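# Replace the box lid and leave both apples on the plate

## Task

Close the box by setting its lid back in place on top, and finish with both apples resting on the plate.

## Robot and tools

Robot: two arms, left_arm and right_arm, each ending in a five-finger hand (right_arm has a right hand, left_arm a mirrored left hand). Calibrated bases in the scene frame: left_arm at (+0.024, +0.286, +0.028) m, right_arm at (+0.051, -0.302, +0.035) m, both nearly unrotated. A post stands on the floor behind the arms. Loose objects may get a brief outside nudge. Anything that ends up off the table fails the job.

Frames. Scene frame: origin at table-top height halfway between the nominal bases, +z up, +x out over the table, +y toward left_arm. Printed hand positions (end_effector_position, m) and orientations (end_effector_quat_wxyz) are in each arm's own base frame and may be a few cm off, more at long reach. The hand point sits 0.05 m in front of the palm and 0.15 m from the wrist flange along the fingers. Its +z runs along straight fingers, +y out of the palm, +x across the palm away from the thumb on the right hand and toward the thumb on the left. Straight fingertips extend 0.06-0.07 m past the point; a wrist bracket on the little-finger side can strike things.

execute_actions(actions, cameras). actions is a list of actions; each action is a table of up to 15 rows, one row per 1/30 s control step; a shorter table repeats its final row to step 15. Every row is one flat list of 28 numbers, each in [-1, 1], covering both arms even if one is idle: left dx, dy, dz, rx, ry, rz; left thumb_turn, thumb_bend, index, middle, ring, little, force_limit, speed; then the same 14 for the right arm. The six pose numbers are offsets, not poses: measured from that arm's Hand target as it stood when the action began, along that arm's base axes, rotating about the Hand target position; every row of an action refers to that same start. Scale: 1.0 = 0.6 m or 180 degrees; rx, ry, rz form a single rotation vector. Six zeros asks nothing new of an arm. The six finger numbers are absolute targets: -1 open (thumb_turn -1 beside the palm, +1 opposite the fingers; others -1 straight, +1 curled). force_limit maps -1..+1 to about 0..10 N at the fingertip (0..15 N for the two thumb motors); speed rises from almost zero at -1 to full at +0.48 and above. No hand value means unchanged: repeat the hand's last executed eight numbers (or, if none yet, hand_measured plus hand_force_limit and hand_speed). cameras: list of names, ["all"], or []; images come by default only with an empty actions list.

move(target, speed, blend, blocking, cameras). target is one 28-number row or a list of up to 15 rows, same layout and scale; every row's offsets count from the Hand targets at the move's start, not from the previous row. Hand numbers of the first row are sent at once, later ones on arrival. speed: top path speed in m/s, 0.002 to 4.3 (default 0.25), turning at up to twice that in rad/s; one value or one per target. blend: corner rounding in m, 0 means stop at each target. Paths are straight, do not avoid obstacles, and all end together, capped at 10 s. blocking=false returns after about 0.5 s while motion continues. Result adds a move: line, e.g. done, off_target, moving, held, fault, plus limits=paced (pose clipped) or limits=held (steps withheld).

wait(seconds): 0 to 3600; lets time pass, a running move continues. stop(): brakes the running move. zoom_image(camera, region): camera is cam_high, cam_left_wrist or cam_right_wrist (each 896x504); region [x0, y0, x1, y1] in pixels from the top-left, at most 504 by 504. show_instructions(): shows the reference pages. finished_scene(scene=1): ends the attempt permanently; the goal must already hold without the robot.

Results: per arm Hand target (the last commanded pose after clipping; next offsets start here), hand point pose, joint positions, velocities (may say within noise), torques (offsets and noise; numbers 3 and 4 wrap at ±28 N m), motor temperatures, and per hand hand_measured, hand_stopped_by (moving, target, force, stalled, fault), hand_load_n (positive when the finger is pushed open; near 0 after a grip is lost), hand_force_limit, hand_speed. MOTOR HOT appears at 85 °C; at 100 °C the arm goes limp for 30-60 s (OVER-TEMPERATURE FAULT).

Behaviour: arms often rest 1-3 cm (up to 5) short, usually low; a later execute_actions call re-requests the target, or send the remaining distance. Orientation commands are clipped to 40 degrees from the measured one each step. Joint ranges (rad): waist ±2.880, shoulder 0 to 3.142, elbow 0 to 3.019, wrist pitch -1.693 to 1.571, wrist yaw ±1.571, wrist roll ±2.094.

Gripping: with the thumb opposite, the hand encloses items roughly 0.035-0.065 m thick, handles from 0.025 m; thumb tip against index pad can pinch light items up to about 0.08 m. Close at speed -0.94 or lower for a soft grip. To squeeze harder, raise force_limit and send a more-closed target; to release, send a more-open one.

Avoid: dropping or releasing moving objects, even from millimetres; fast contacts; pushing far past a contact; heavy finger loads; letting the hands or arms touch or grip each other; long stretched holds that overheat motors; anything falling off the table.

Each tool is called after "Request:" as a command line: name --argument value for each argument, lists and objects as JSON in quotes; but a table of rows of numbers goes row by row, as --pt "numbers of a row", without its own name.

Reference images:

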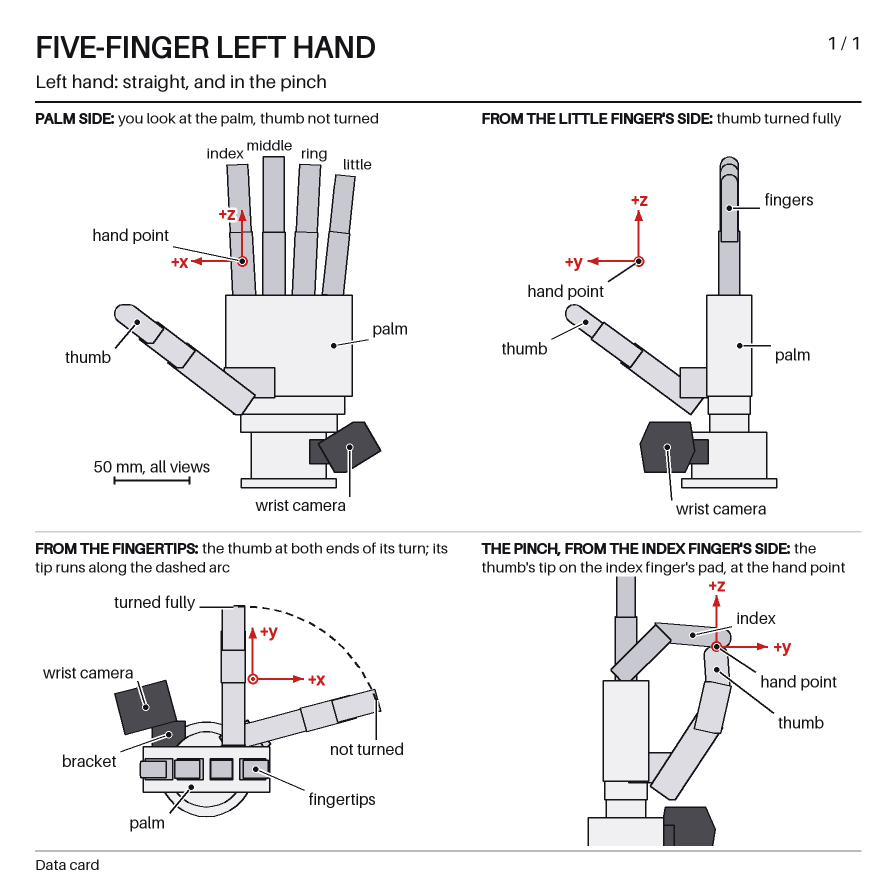

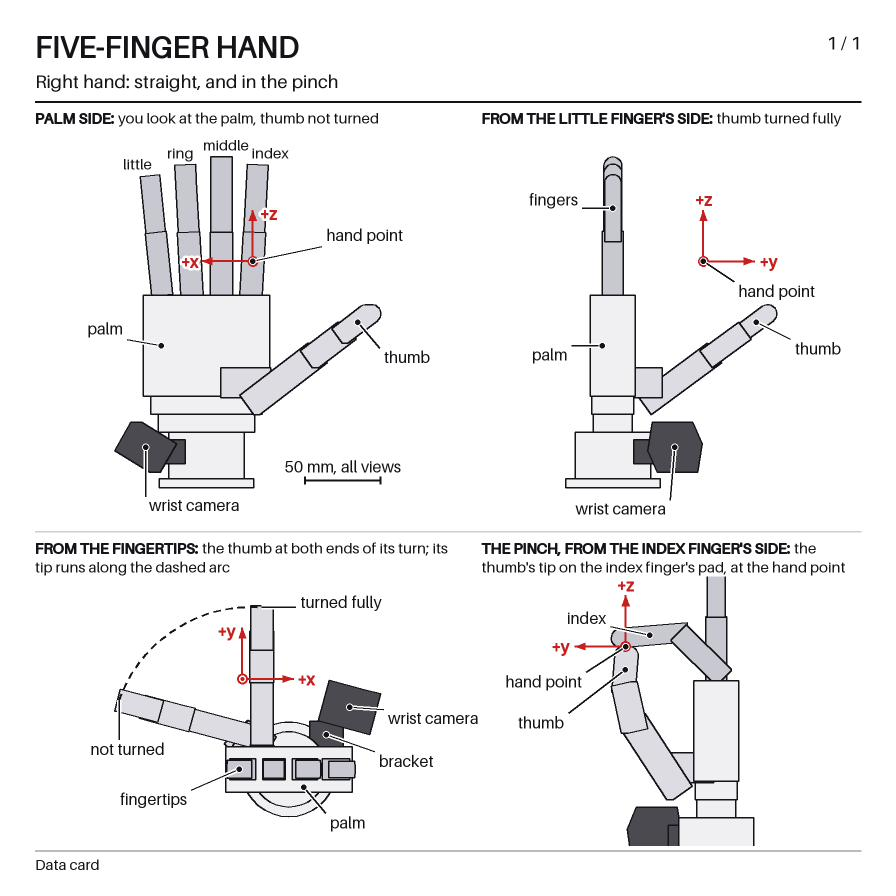

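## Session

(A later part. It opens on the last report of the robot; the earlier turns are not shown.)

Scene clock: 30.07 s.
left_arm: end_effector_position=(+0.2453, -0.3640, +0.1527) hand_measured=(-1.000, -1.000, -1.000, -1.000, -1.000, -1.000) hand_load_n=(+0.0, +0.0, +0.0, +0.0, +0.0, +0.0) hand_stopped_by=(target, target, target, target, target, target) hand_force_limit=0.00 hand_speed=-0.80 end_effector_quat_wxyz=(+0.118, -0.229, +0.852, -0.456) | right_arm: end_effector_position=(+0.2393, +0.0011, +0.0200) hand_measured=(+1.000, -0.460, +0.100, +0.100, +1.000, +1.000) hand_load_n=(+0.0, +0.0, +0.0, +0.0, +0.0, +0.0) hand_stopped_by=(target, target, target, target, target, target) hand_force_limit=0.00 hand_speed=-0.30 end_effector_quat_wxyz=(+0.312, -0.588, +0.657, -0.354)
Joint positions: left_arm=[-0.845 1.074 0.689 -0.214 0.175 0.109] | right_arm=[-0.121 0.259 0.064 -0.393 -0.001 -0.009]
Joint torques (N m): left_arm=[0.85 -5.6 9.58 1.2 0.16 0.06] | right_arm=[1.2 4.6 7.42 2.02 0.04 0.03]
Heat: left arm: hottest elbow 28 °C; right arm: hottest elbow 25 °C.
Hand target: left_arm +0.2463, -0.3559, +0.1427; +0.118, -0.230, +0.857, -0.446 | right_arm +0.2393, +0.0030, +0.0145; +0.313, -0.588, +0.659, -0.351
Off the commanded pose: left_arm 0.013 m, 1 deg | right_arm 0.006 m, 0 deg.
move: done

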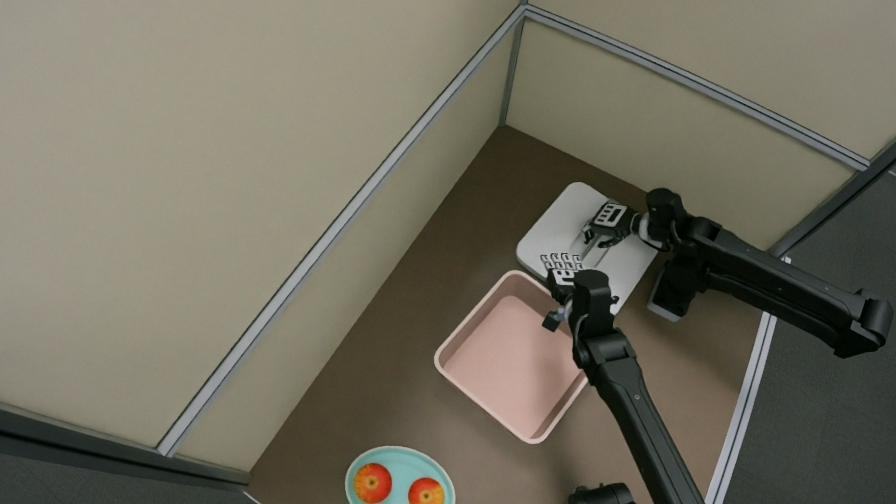

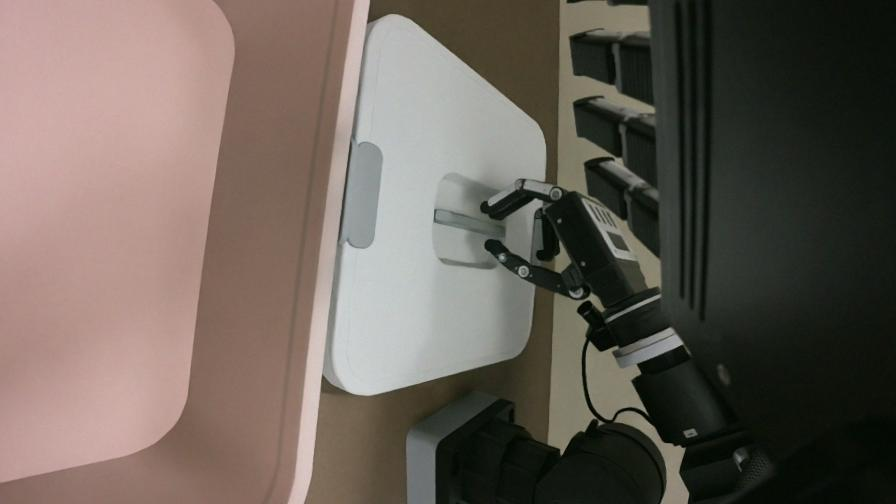

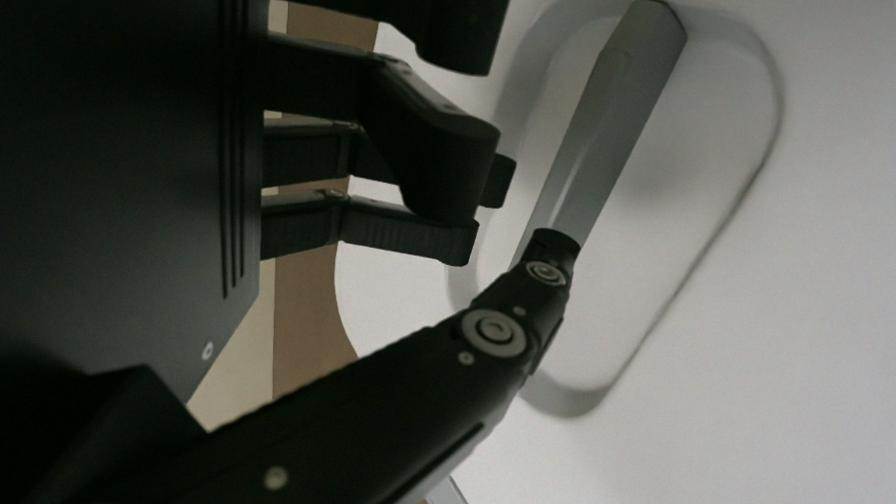

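Request:
move --target '[0,0,0,0,0,0,-1,-1,-1,-1,-1,-1,0,-0.8,0,0,-0.03,0,0,0,1,-0.46,0.1,0.1,1,1,0,-0.3]' --cameras '["all"]' --speed 0.04

Request:
zoom_image --camera "cam_left_wrist" --region '[400, 150, 560, 290]'

Scene clock: 31.63 s.
left_arm: end_effector_position=(+0.2453, -0.3640, +0.1527) hand_measured=(-1.000, -1.000, -1.000, -1.000, -1.000, -1.000) hand_load_n=(+0.0, +0.0, +0.0, +0.0, +0.0, -0.5) hand_stopped_by=(target, target, target, target, target, target) hand_force_limit=0.00 hand_speed=-0.80 end_effector_quat_wxyz=(+0.118, -0.229, +0.852, -0.456) | right_arm: end_effector_position=(+0.2400, +0.0010, +0.0022) hand_measured=(+1.000, -0.460, +0.100, +0.100, +1.000, +1.000) hand_load_n=(+0.0, +0.0, +0.0, +0.0, +0.0, +0.0) hand_stopped_by=(target, target, target, target, target, target) hand_force_limit=0.00 hand_speed=-0.30 end_effector_quat_wxyz=(+0.312, -0.588, +0.657, -0.354)
Joint positions: left_arm=[-0.845 1.074 0.689 -0.214 0.175 0.109] | right_arm=[-0.121 0.318 0.02 -0.29 -0.001 -0.009]
Joint torques (N m): left_arm=[0.85 -5.6 9.57 1.18 0.16 0.06] | right_arm=[1.26 4.13 7.24 2.02 0.04 0.01]
Heat: left arm: hottest elbow 28 °C; right arm: hottest elbow 25 °C.
Hand target: left_arm +0.2463, -0.3559, +0.1427; +0.118, -0.230, +0.857, -0.446 | right_arm +0.2393, +0.0030, -0.0035; +0.313, -0.588, +0.659, -0.351
Off the commanded pose: left_arm 0.013 m, 1 deg | right_arm 0.006 m, 0 deg.
move: done

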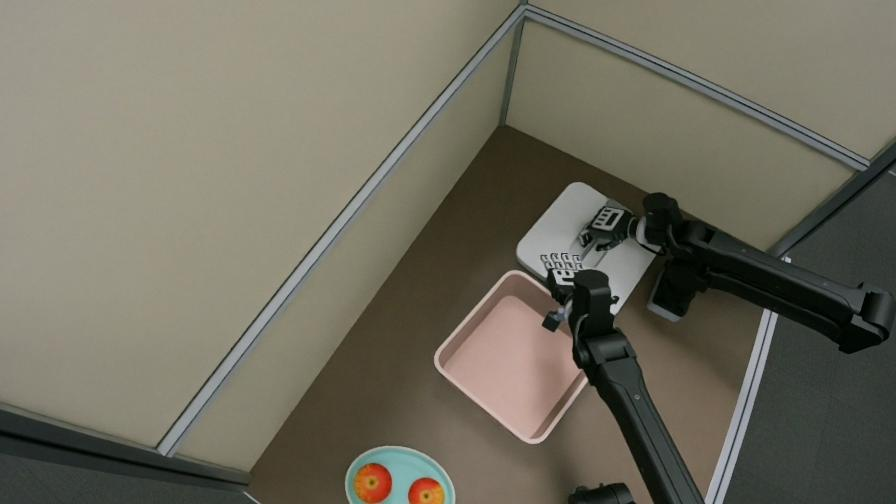

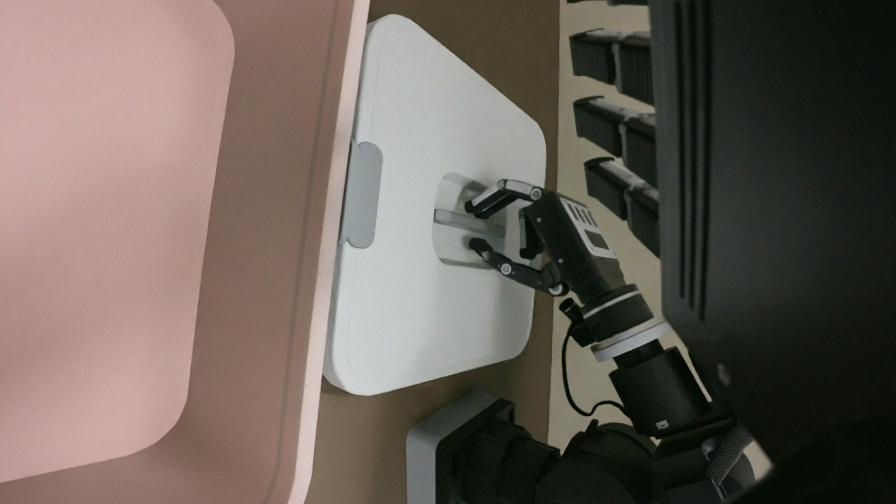

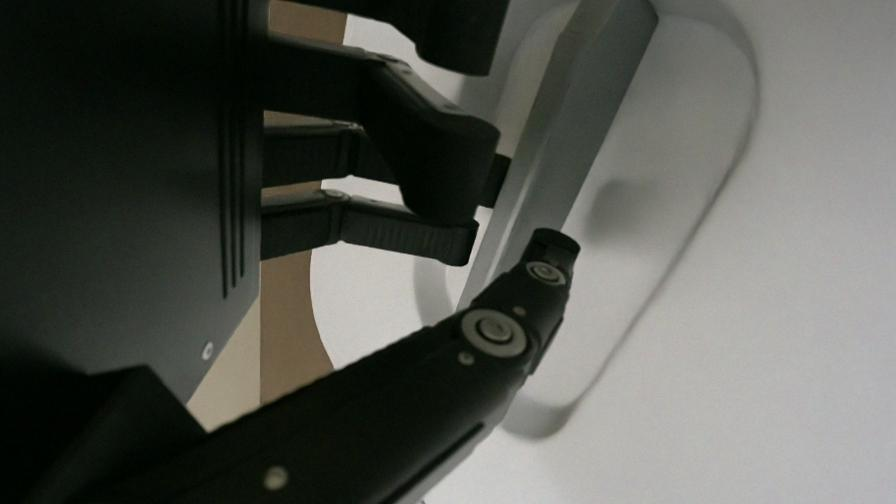

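Scaled by 3.150.

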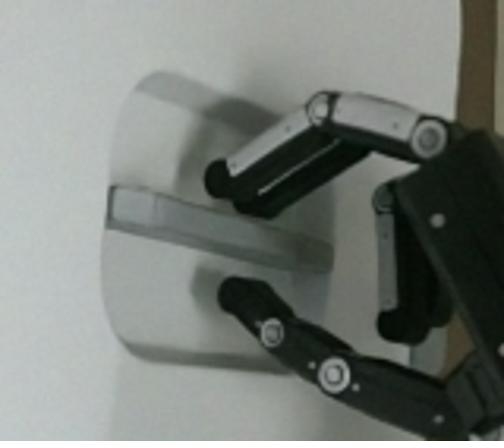

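Request:
move --target '[0,0,0,0,0,0,-1,-1,-1,-1,-1,-1,0,-0.8,0,0,-0.016,0,0,0,1,-0.46,0.1,0.1,1,1,0,-0.3]' --cameras '["cam_left_wrist","cam_right_wrist"]' --speed 0.03

Request:
zoom_image --camera "cam_left_wrist" --region '[400, 150, 560, 290]'

Scene clock: 32.43 s.
left_arm: end_effector_position=(+0.2453, -0.3640, +0.1527) hand_measured=(-1.000, -1.000, -1.000, -1.000, -1.000, -1.000) hand_load_n=(+0.0, -0.5, +0.0, +0.0, +0.0, +0.0) hand_stopped_by=(target, target, target, target, target, target) hand_force_limit=0.00 hand_speed=-0.80 end_effector_quat_wxyz=(+0.118, -0.229, +0.852, -0.456) | right_arm: end_effector_position=(+0.2407, +0.0009, +0.0023) hand_measured=(+1.000, -0.460, +0.100, +0.100, +1.000, +1.000) hand_load_n=(+0.0, +0.0, +0.0, +0.0, +0.0, +0.0) hand_stopped_by=(target, target, target, target, target, target) hand_force_limit=0.00 hand_speed=-0.30 end_effector_quat_wxyz=(+0.313, -0.587, +0.656, -0.356)
Joint positions: left_arm=[-0.845 1.074 0.689 -0.214 0.175 0.109] | right_arm=[-0.121 0.319 0.018 -0.283 -0.001 -0.009]
Joint torques (N m): left_arm=[0.79 -5.6 9.58 1.18 0.16 0.06] | right_arm=[0.79 2.96 8.1 1.21 0.06 -0.01]
Heat: left arm: hottest elbow 28 °C; right arm: hottest elbow 25 °C.
Hand target: left_arm +0.2463, -0.3559, +0.1427; +0.118, -0.230, +0.857, -0.446 | right_arm +0.2406, +0.0009, +0.0024; +0.313, -0.587, +0.657, -0.356 (not the last commanded pose)
Off the commanded pose: left_arm 0.013 m, 1 deg | right_arm 0.016 m, 1 deg.
move: held (right_arm; a check stopped the path); limits=held
pose unreachable (right arm): on one or more control steps of this call, first in action 0 (counted from 0), this arm could not follow its commanded pose, so it was not sent that pose on those steps. It may still have moved: this result reports where it is.
cause: moving toward the commanded pose would bring two parts of the arm too close to each other (joints 2 (shoulder) and 3 (elbow) lie between them).

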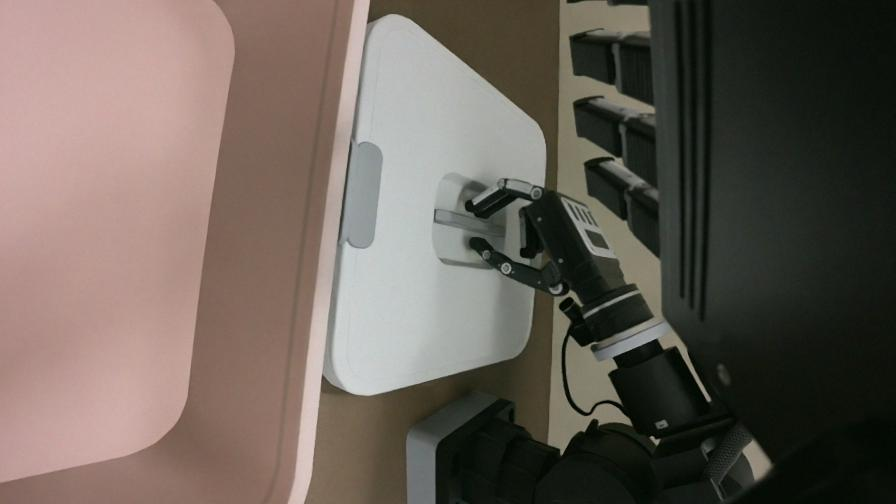

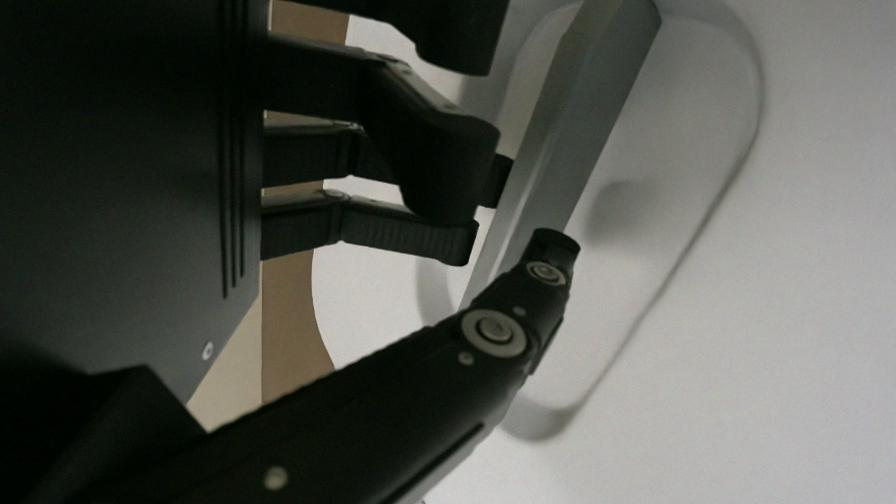

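Scaled by 3.150.

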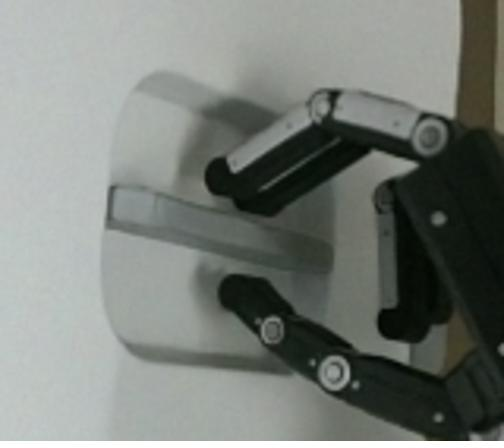

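Request:
move --pt "0 0 0 0 0 0 -1 -1 -1 -1 -1 -1 0 -0.8 0.0 0.0 0.05 0 0 0 1 -0.46 0.1 0.1 1 1 0 -0.3" --pt "0 0 0 0 0 0 -1 -1 -1 -1 -1 -1 0 -0.8 0.004 0.0018 0.05 0.0075 0.0685 0 1 -0.56 0.12 0.12 1 1 0 -0.3" --cameras '["cam_left_wrist","cam_right_wrist"]' --speed 0.1

Request:
zoom_image --camera "cam_left_wrist" --region '[400, 120, 600, 290]'

Scene clock: 37.77 s.
left_arm: end_effector_position=(+0.2453, -0.3640, +0.1527) hand_measured=(-1.000, -1.000, -1.000, -1.000, -1.000, -1.000) hand_load_n=(+0.0, +0.0, +0.0, +0.0, +0.5, +0.0) hand_stopped_by=(target, target, target, target, target, target) hand_force_limit=0.00 hand_speed=-0.80 end_effector_quat_wxyz=(+0.118, -0.229, +0.852, -0.456) | right_arm: end_effector_position=(+0.2298, +0.0016, +0.0108) hand_measured=(+1.000, -0.560, +0.120, +0.120, +1.000, +1.000) hand_load_n=(+0.0, +0.0, +0.0, +0.5, +0.0, +0.0) hand_stopped_by=(target, target, target, target, target, target) hand_force_limit=0.00 hand_speed=-0.30 end_effector_quat_wxyz=(+0.237, -0.621, +0.695, -0.274)
Joint positions: left_arm=[-0.845 1.074 0.689 -0.214 0.175 0.109] | right_arm=[-0.118 0.551 0.184 -0.462 0.006 -0.009]
Joint torques (N m): left_arm=[0.79 -5.6 9.58 1.18 0.16 0.06] | right_arm=[1.32 1.96 11.18 0.53 0.15 0.04]
Heat: left arm: hottest elbow 28 °C; right arm: hottest elbow 26 °C.
Hand target: left_arm +0.2463, -0.3559, +0.1427; +0.118, -0.230, +0.857, -0.446 | right_arm +0.2430, +0.0020, +0.0325; +0.247, -0.618, +0.690, -0.283
Off the commanded pose: left_arm 0.013 m, 1 deg | right_arm 0.025 m, 2 deg.
move: off_target (right_arm); target 2's new numbers were sent with right_arm's hand 0.025 m and 2 deg from that target

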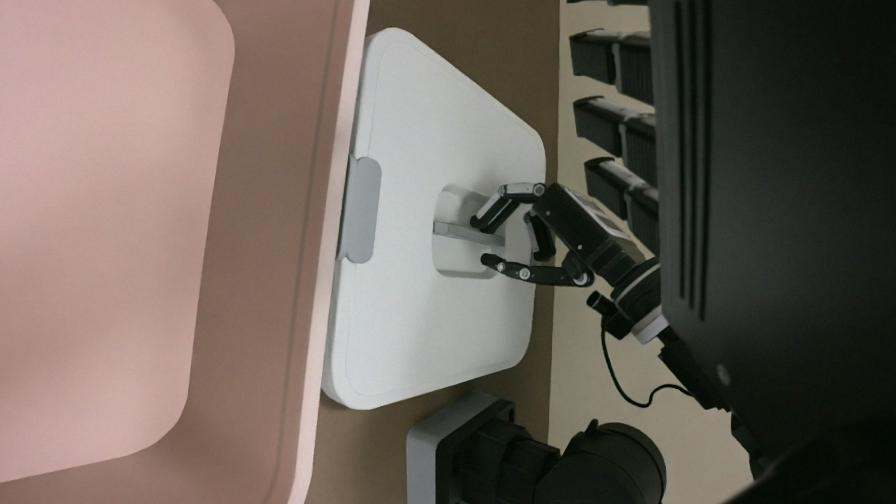

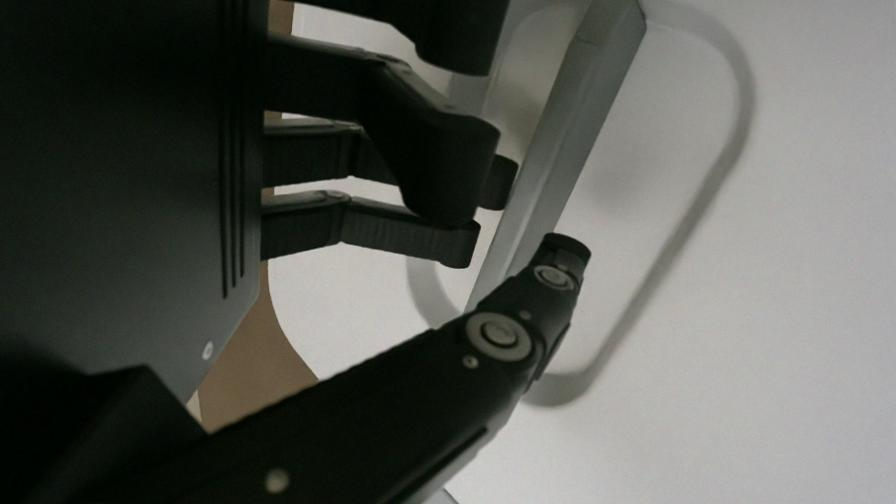

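Scaled by 2.520.

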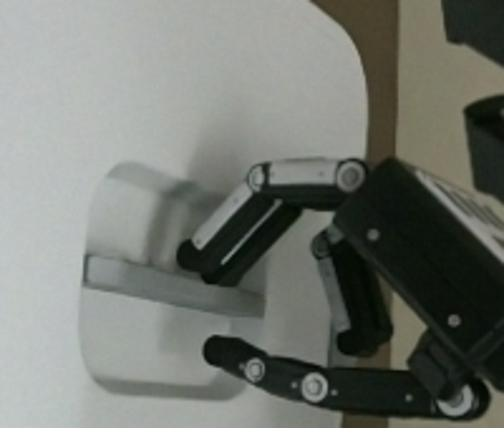

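Request:
move --pt "0 0 0 0 0 0 -1 -1 -1 -1 -1 -1 0 -0.8 0.009 0 0 0 0 0 1 -0.56 0.12 0.12 1 1 0 -0.3" --pt "0 0 0 0 0 0 -1 -1 -1 -1 -1 -1 0 -0.8 0.009 0 -0.022 0 0 0 1 -0.56 0.12 0.12 1 1 0 -0.3" --cameras '["cam_left_wrist","cam_right_wrist"]' --speed 0.04

Request:
zoom_image --camera "cam_left_wrist" --region '[400, 120, 600, 290]'

Scene clock: 39.77 s.
left_arm: end_effector_position=(+0.2453, -0.3640, +0.1527) hand_measured=(-1.000, -1.000, -1.000, -1.000, -1.000, -1.000) hand_load_n=(+0.0, +0.0, +0.0, +0.0, +0.0, +0.0) hand_stopped_by=(target, target, target, target, target, target) hand_force_limit=0.00 hand_speed=-0.80 end_effector_quat_wxyz=(+0.118, -0.229, +0.852, -0.456) | right_arm: end_effector_position=(+0.2374, +0.0009, +0.0103) hand_measured=(+1.000, -0.560, +0.120, +0.120, +1.000, +1.000) hand_load_n=(+0.0, +0.0, +0.0, +0.0, +0.0, +0.0) hand_stopped_by=(target, target, target, target, target, target) hand_force_limit=0.00 hand_speed=-0.30 end_effector_quat_wxyz=(+0.238, -0.622, +0.694, -0.275)
Joint positions: left_arm=[-0.845 1.074 0.689 -0.214 0.175 0.109] | right_arm=[-0.115 0.601 0.192 -0.418 0.008 -0.009]
Joint torques (N m): left_arm=[0.79 -5.6 9.58 1.2 0.16 0.06] | right_arm=[1.38 1.67 8.96 1.59 0.15 0.05]
Heat: left arm: hottest elbow 28 °C; right arm: hottest elbow 26 °C.
Hand target: left_arm +0.2463, -0.3559, +0.1427; +0.118, -0.230, +0.857, -0.446 | right_arm +0.2484, +0.0020, +0.0193; +0.247, -0.618, +0.690, -0.283
Off the commanded pose: left_arm 0.013 m, 1 deg | right_arm 0.014 m, 1 deg.
move: off_target (right_arm)

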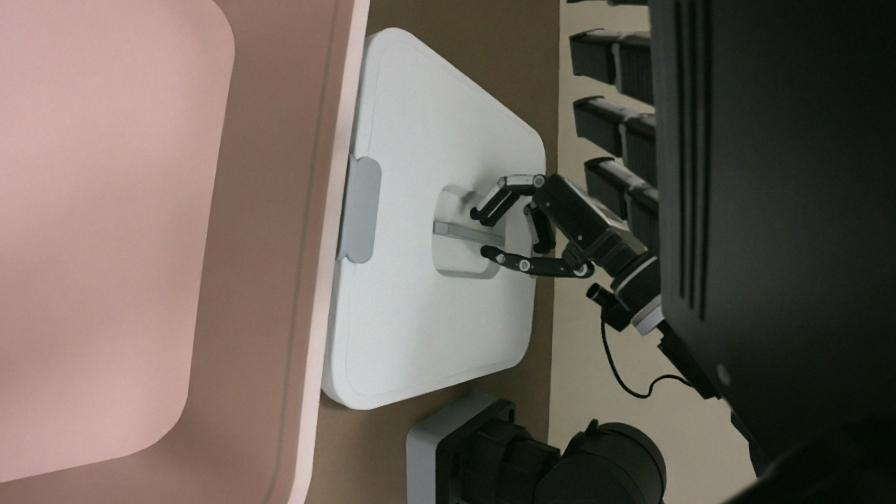

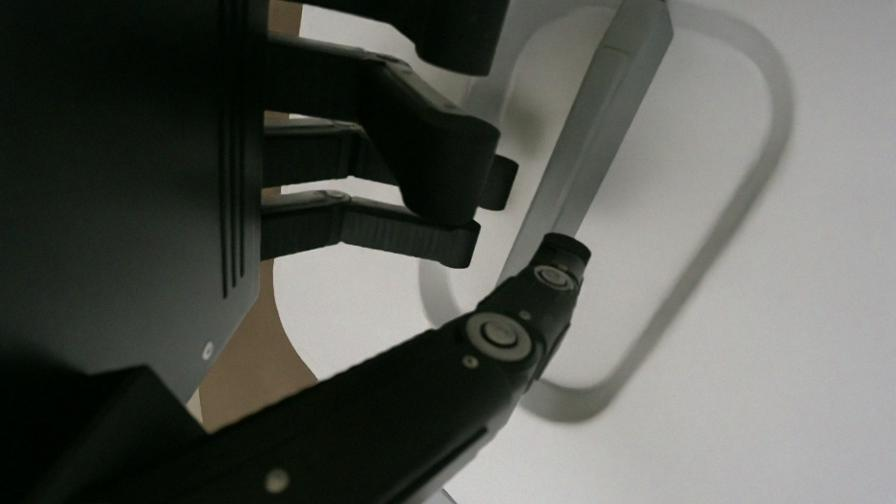

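Scaled by 2.520.

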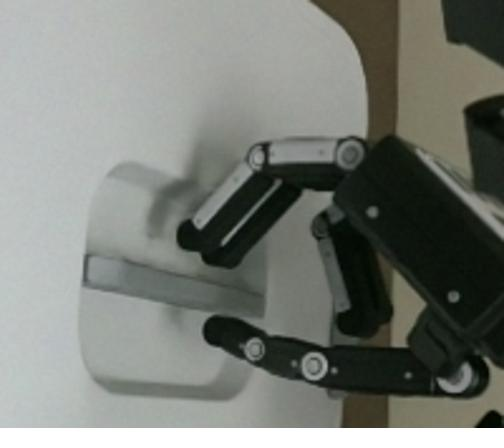

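Request:
move --target '[0,0,0,0,0,0,-1,-1,-1,-1,-1,-1,0,-0.8,0,0,-0.02,0,0,0,1,-0.56,0.12,0.12,1,1,0,-0.3]' --cameras '["cam_left_wrist","cam_right_wrist"]' --speed 0.03

Request:
zoom_image --camera "cam_left_wrist" --region '[400, 120, 600, 290]'

Scene clock: 40.90 s.
left_arm: end_effector_position=(+0.2453, -0.3640, +0.1527) hand_measured=(-1.000, -1.000, -1.000, -1.000, -1.000, -1.000) hand_load_n=(-0.5, +0.0, +0.0, +0.0, +0.0, +0.0) hand_stopped_by=(target, target, target, target, target, target) hand_force_limit=0.00 hand_speed=-0.80 end_effector_quat_wxyz=(+0.118, -0.229, +0.852, -0.456) | right_arm: end_effector_position=(+0.2481, -0.0003, +0.0107) hand_measured=(+1.000, -0.560, +0.120, +0.120, +1.000, +1.000) hand_load_n=(+0.0, +0.0, +0.0, +0.0, +0.0, +0.0) hand_stopped_by=(target, target, target, target, target, target) hand_force_limit=0.00 hand_speed=-0.30 end_effector_quat_wxyz=(+0.245, -0.619, +0.690, -0.284)
Joint positions: left_arm=[-0.845 1.074 0.689 -0.214 0.175 0.109] | right_arm=[-0.115 0.641 0.192 -0.352 0.009 -0.009]
Joint torques (N m): left_arm=[0.79 -5.6 9.57 1.18 0.16 0.06] | right_arm=[1.32 1.26 7.05 1.84 0.17 0.04]
Heat: left arm: hottest elbow 28 °C; right arm: hottest elbow 26 °C.
Hand target: left_arm +0.2463, -0.3559, +0.1427; +0.118, -0.230, +0.857, -0.446 | right_arm +0.2485, +0.0020, +0.0073; +0.247, -0.618, +0.690, -0.283
Off the commanded pose: left_arm 0.013 m, 1 deg | right_arm 0.004 m, 0 deg.
move: done

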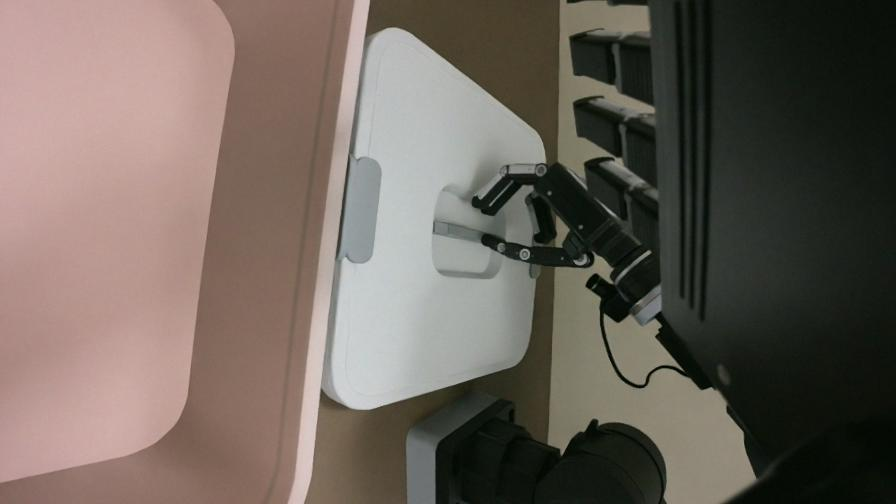

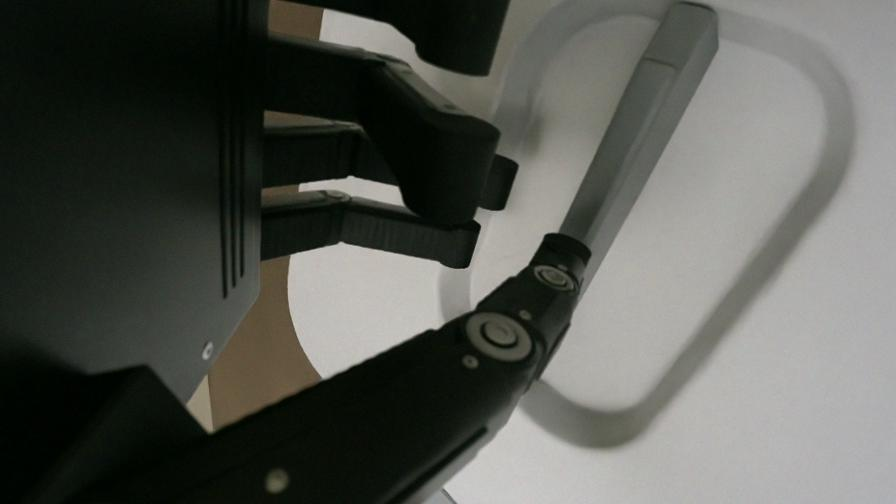

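Scaled by 2.520.

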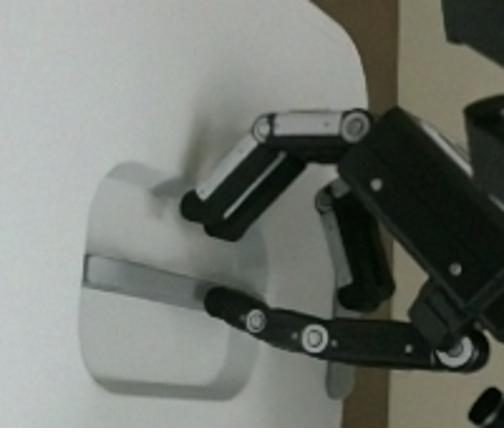

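Request:
move --pt "0 0 0 0 0 0 -1 -1 -1 -1 -1 -1 0 -0.8 -0.019 0 0.005 0 0 0 1 -0.56 0.12 0.12 1 1 0 -0.3" --pt "0 0 0 0 0 0 -1 -1 -1 -1 -1 -1 0 -0.8 -0.019 0 -0.014 0 0 0 1 -0.56 0.12 0.12 1 1 0 -0.3" --cameras '["cam_left_wrist","cam_right_wrist"]' --speed 0.03

Request:
zoom_image --camera "cam_left_wrist" --region '[400, 120, 600, 290]'

Scene clock: 42.90 s.
left_arm: end_effector_position=(+0.2453, -0.3640, +0.1527) hand_measured=(-1.000, -1.000, -1.000, -1.000, -1.000, -1.000) hand_load_n=(+0.0, +0.0, -0.5, +0.0, +0.0, +0.0) hand_stopped_by=(target, target, target, target, target, target) hand_force_limit=0.00 hand_speed=-0.80 end_effector_quat_wxyz=(+0.118, -0.229, +0.852, -0.456) | right_arm: end_effector_position=(+0.2386, +0.0009, +0.0047) hand_measured=(+1.000, -0.560, +0.120, +0.120, +1.000, +1.000) hand_load_n=(+0.0, +0.0, +0.0, +0.0, +0.0, +0.0) hand_stopped_by=(target, target, target, target, target, target) hand_force_limit=0.00 hand_speed=-0.30 end_effector_quat_wxyz=(+0.247, -0.618, +0.689, -0.286)
Joint positions: left_arm=[-0.845 1.074 0.689 -0.214 0.175 0.109] | right_arm=[-0.115 0.59 0.161 -0.368 0.008 -0.009]
Joint torques (N m): left_arm=[0.79 -5.6 9.59 1.18 0.16 0.06] | right_arm=[0.79 2.02 6.86 1.81 -0.04 -0.02]
Heat: left arm: hottest elbow 28 °C; right arm: hottest elbow 26 °C.
Hand target: left_arm +0.2463, -0.3559, +0.1427; +0.118, -0.230, +0.857, -0.446 | right_arm +0.2371, +0.0020, -0.0010; +0.247, -0.618, +0.690, -0.283
Off the commanded pose: left_arm 0.013 m, 1 deg | right_arm 0.006 m, 0 deg.
move: done

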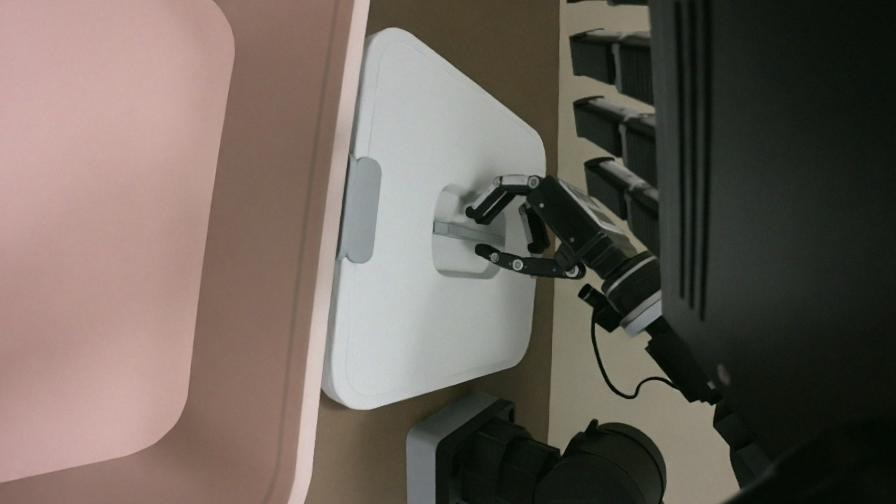

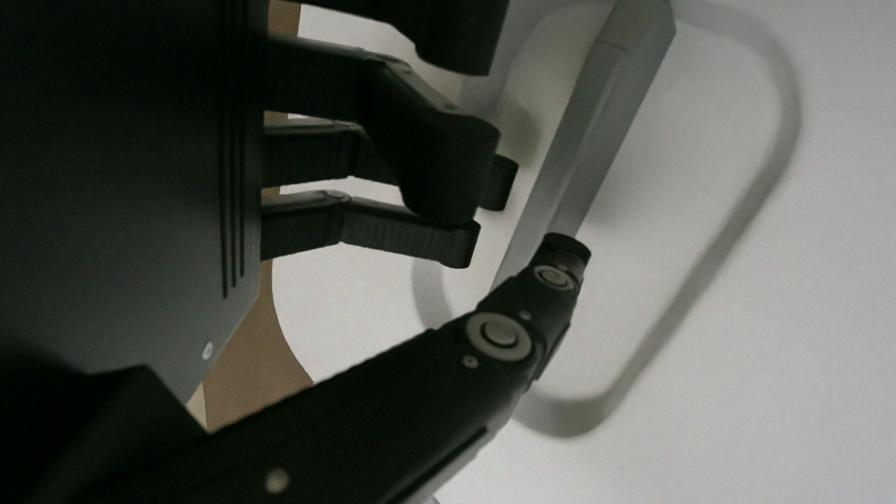

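Scaled by 2.520.

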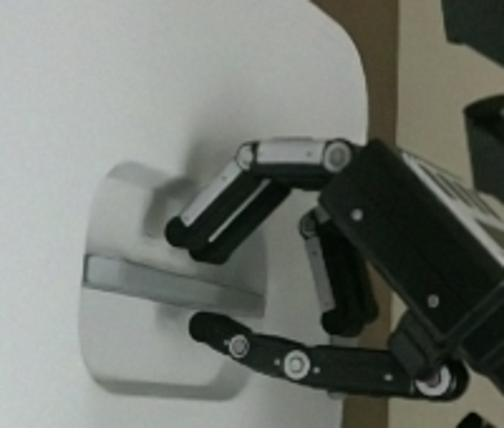

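Request:
move --target '[0,0,0,0,0,0,-1,-1,-1,-1,-1,-1,0,-0.8,-0.003,0,-0.014,0,0,0,1,-0.56,0.12,0.12,1,1,0,-0.3]' --cameras '["cam_left_wrist","cam_right_wrist"]' --speed 0.03

Request:
zoom_image --camera "cam_left_wrist" --region '[400, 120, 600, 290]'

Scene clock: 44.07 s.
left_arm: end_effector_position=(+0.2453, -0.3640, +0.1527) hand_measured=(-1.000, -1.000, -1.000, -1.000, -1.000, -1.000) hand_load_n=(+0.0, +0.0, +0.0, +0.0, +0.0, +0.0) hand_stopped_by=(target, target, target, target, target, target) hand_force_limit=0.00 hand_speed=-0.80 end_effector_quat_wxyz=(+0.118, -0.229, +0.852, -0.456) | right_arm: end_effector_position=(+0.2367, +0.0013, -0.0042) hand_measured=(+1.000, -0.560, +0.120, +0.120, +1.000, +1.000) hand_load_n=(+0.0, +0.0, +0.0, +0.0, +0.0, +0.0) hand_stopped_by=(target, target, target, target, target, target) hand_force_limit=0.00 hand_speed=-0.30 end_effector_quat_wxyz=(+0.247, -0.618, +0.689, -0.285)
Joint positions: left_arm=[-0.845 1.074 0.689 -0.214 0.175 0.109] | right_arm=[-0.115 0.608 0.139 -0.328 0.007 -0.009]
Joint torques (N m): left_arm=[0.79 -5.54 9.57 1.18 0.16 0.06] | right_arm=[0.67 1.9 6.78 1.81 -0.01 -0.02]
Heat: left arm: hottest elbow 28 °C; right arm: hottest elbow 26 °C.
Hand target: left_arm +0.2463, -0.3559, +0.1427; +0.118, -0.230, +0.857, -0.446 | right_arm +0.2353, +0.0020, -0.0094; +0.247, -0.618, +0.690, -0.283
Off the commanded pose: left_arm 0.013 m, 1 deg | right_arm 0.005 m, 0 deg.
move: done

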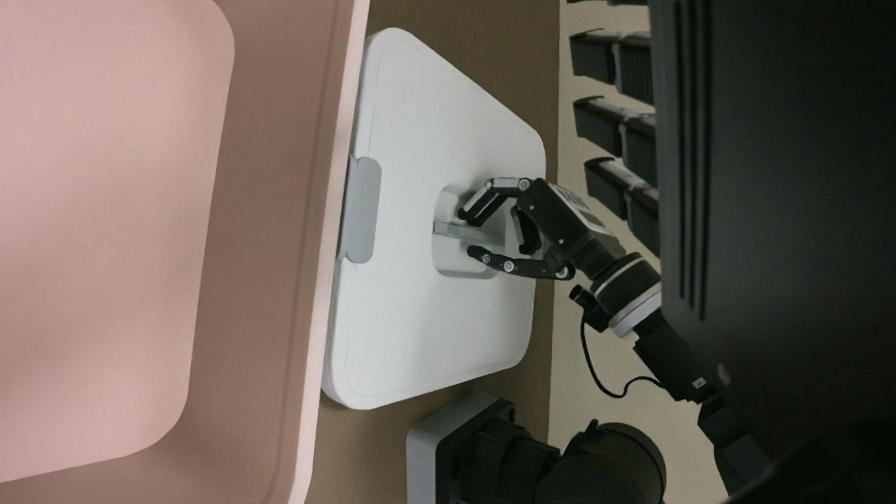

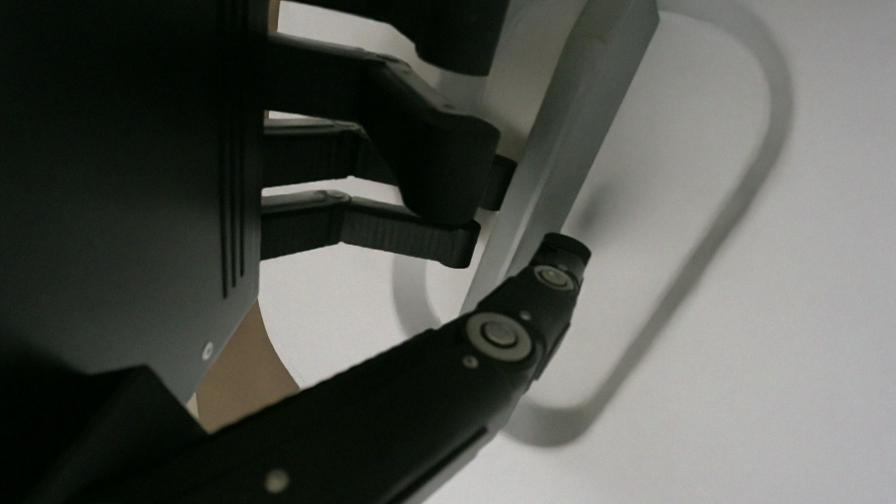

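Scaled by 2.520.

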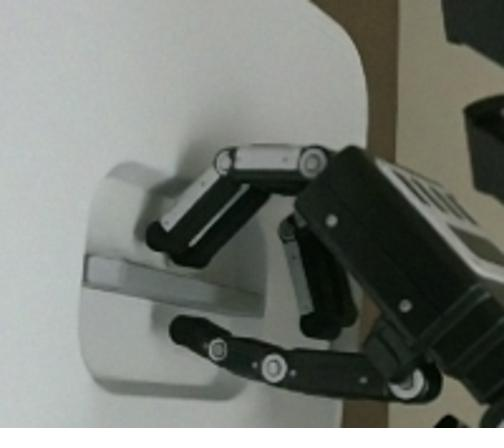

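Request:
move --target '[0,0,0,0,0,0,-1,-1,-1,-1,-1,-1,0,-0.8,0,0,-0.009,0,0,0,1,-0.56,0.12,0.12,1,1,0,-0.3]' --cameras '["cam_left_wrist","cam_right_wrist"]' --speed 0.03

Request:
zoom_image --camera "cam_left_wrist" --region '[400, 120, 600, 290]'

Request:
zoom_image --camera "cam_right_wrist" --region '[400, 100, 700, 350]'

Scene clock: 45.27 s.
left_arm: end_effector_position=(+0.2453, -0.3640, +0.1527) hand_measured=(-1.000, -1.000, -1.000, -1.000, -1.000, -1.000) hand_load_n=(+0.0, +0.0, +0.0, +0.0, +0.0, +0.0) hand_stopped_by=(target, target, target, target, target, target) hand_force_limit=0.00 hand_speed=-0.80 end_effector_quat_wxyz=(+0.118, -0.229, +0.852, -0.456) | right_arm: end_effector_position=(+0.2369, +0.0013, -0.0096) hand_measured=(+1.000, -0.560, +0.120, +0.120, +1.000, +1.000) hand_load_n=(+0.0, +0.0, +0.0, +0.0, +0.0, +0.0) hand_stopped_by=(target, target, target, target, target, target) hand_force_limit=0.00 hand_speed=-0.30 end_effector_quat_wxyz=(+0.247, -0.618, +0.689, -0.285)
Joint positions: left_arm=[-0.845 1.074 0.689 -0.214 0.175 0.109] | right_arm=[-0.115 0.631 0.128 -0.294 0.007 -0.009]
Joint torques (N m): left_arm=[0.79 -5.54 9.57 1.18 0.16 0.06] | right_arm=[0.79 2.02 6.69 1.77 -0.03 -0.01]
Heat: left arm: hottest elbow 28 °C; right arm: hottest elbow 26 °C.
Hand target: left_arm +0.2463, -0.3559, +0.1427; +0.118, -0.230, +0.857, -0.446 | right_arm +0.2352, +0.0020, -0.0149; +0.247, -0.618, +0.690, -0.283
Off the commanded pose: left_arm 0.013 m, 1 deg | right_arm 0.005 m, 0 deg.
move: done

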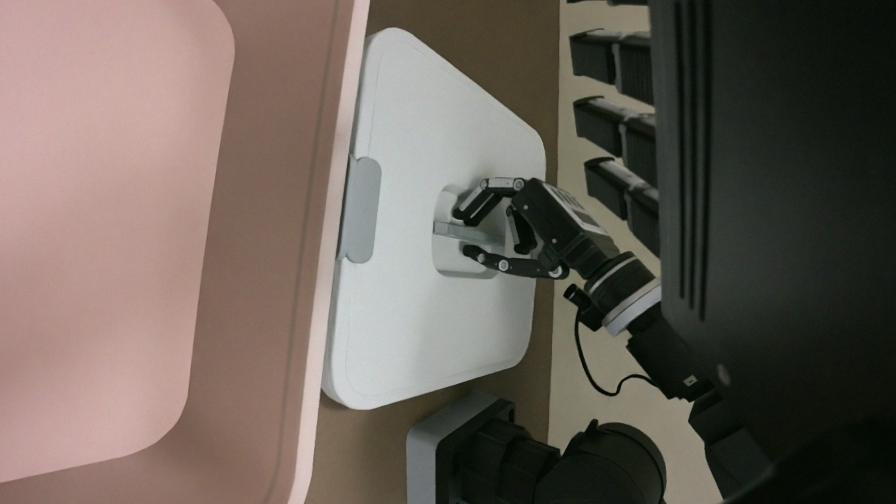

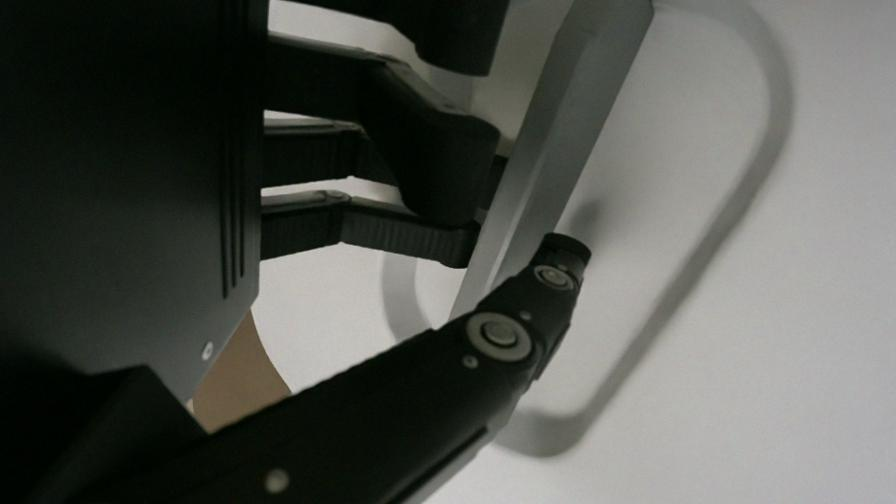

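Scaled by 2.520.

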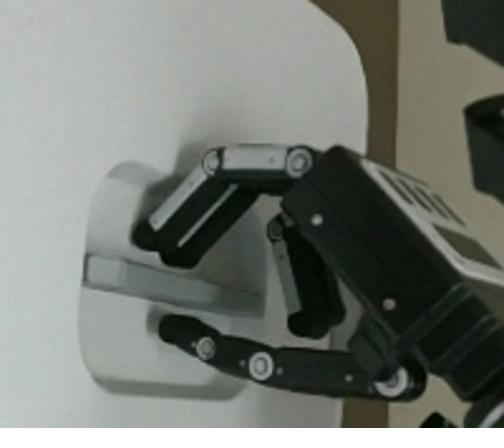

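Scaled by 1.680.

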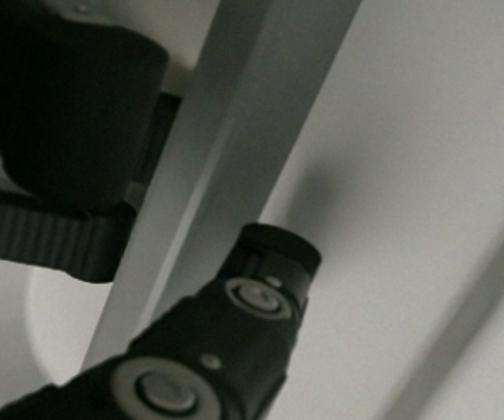

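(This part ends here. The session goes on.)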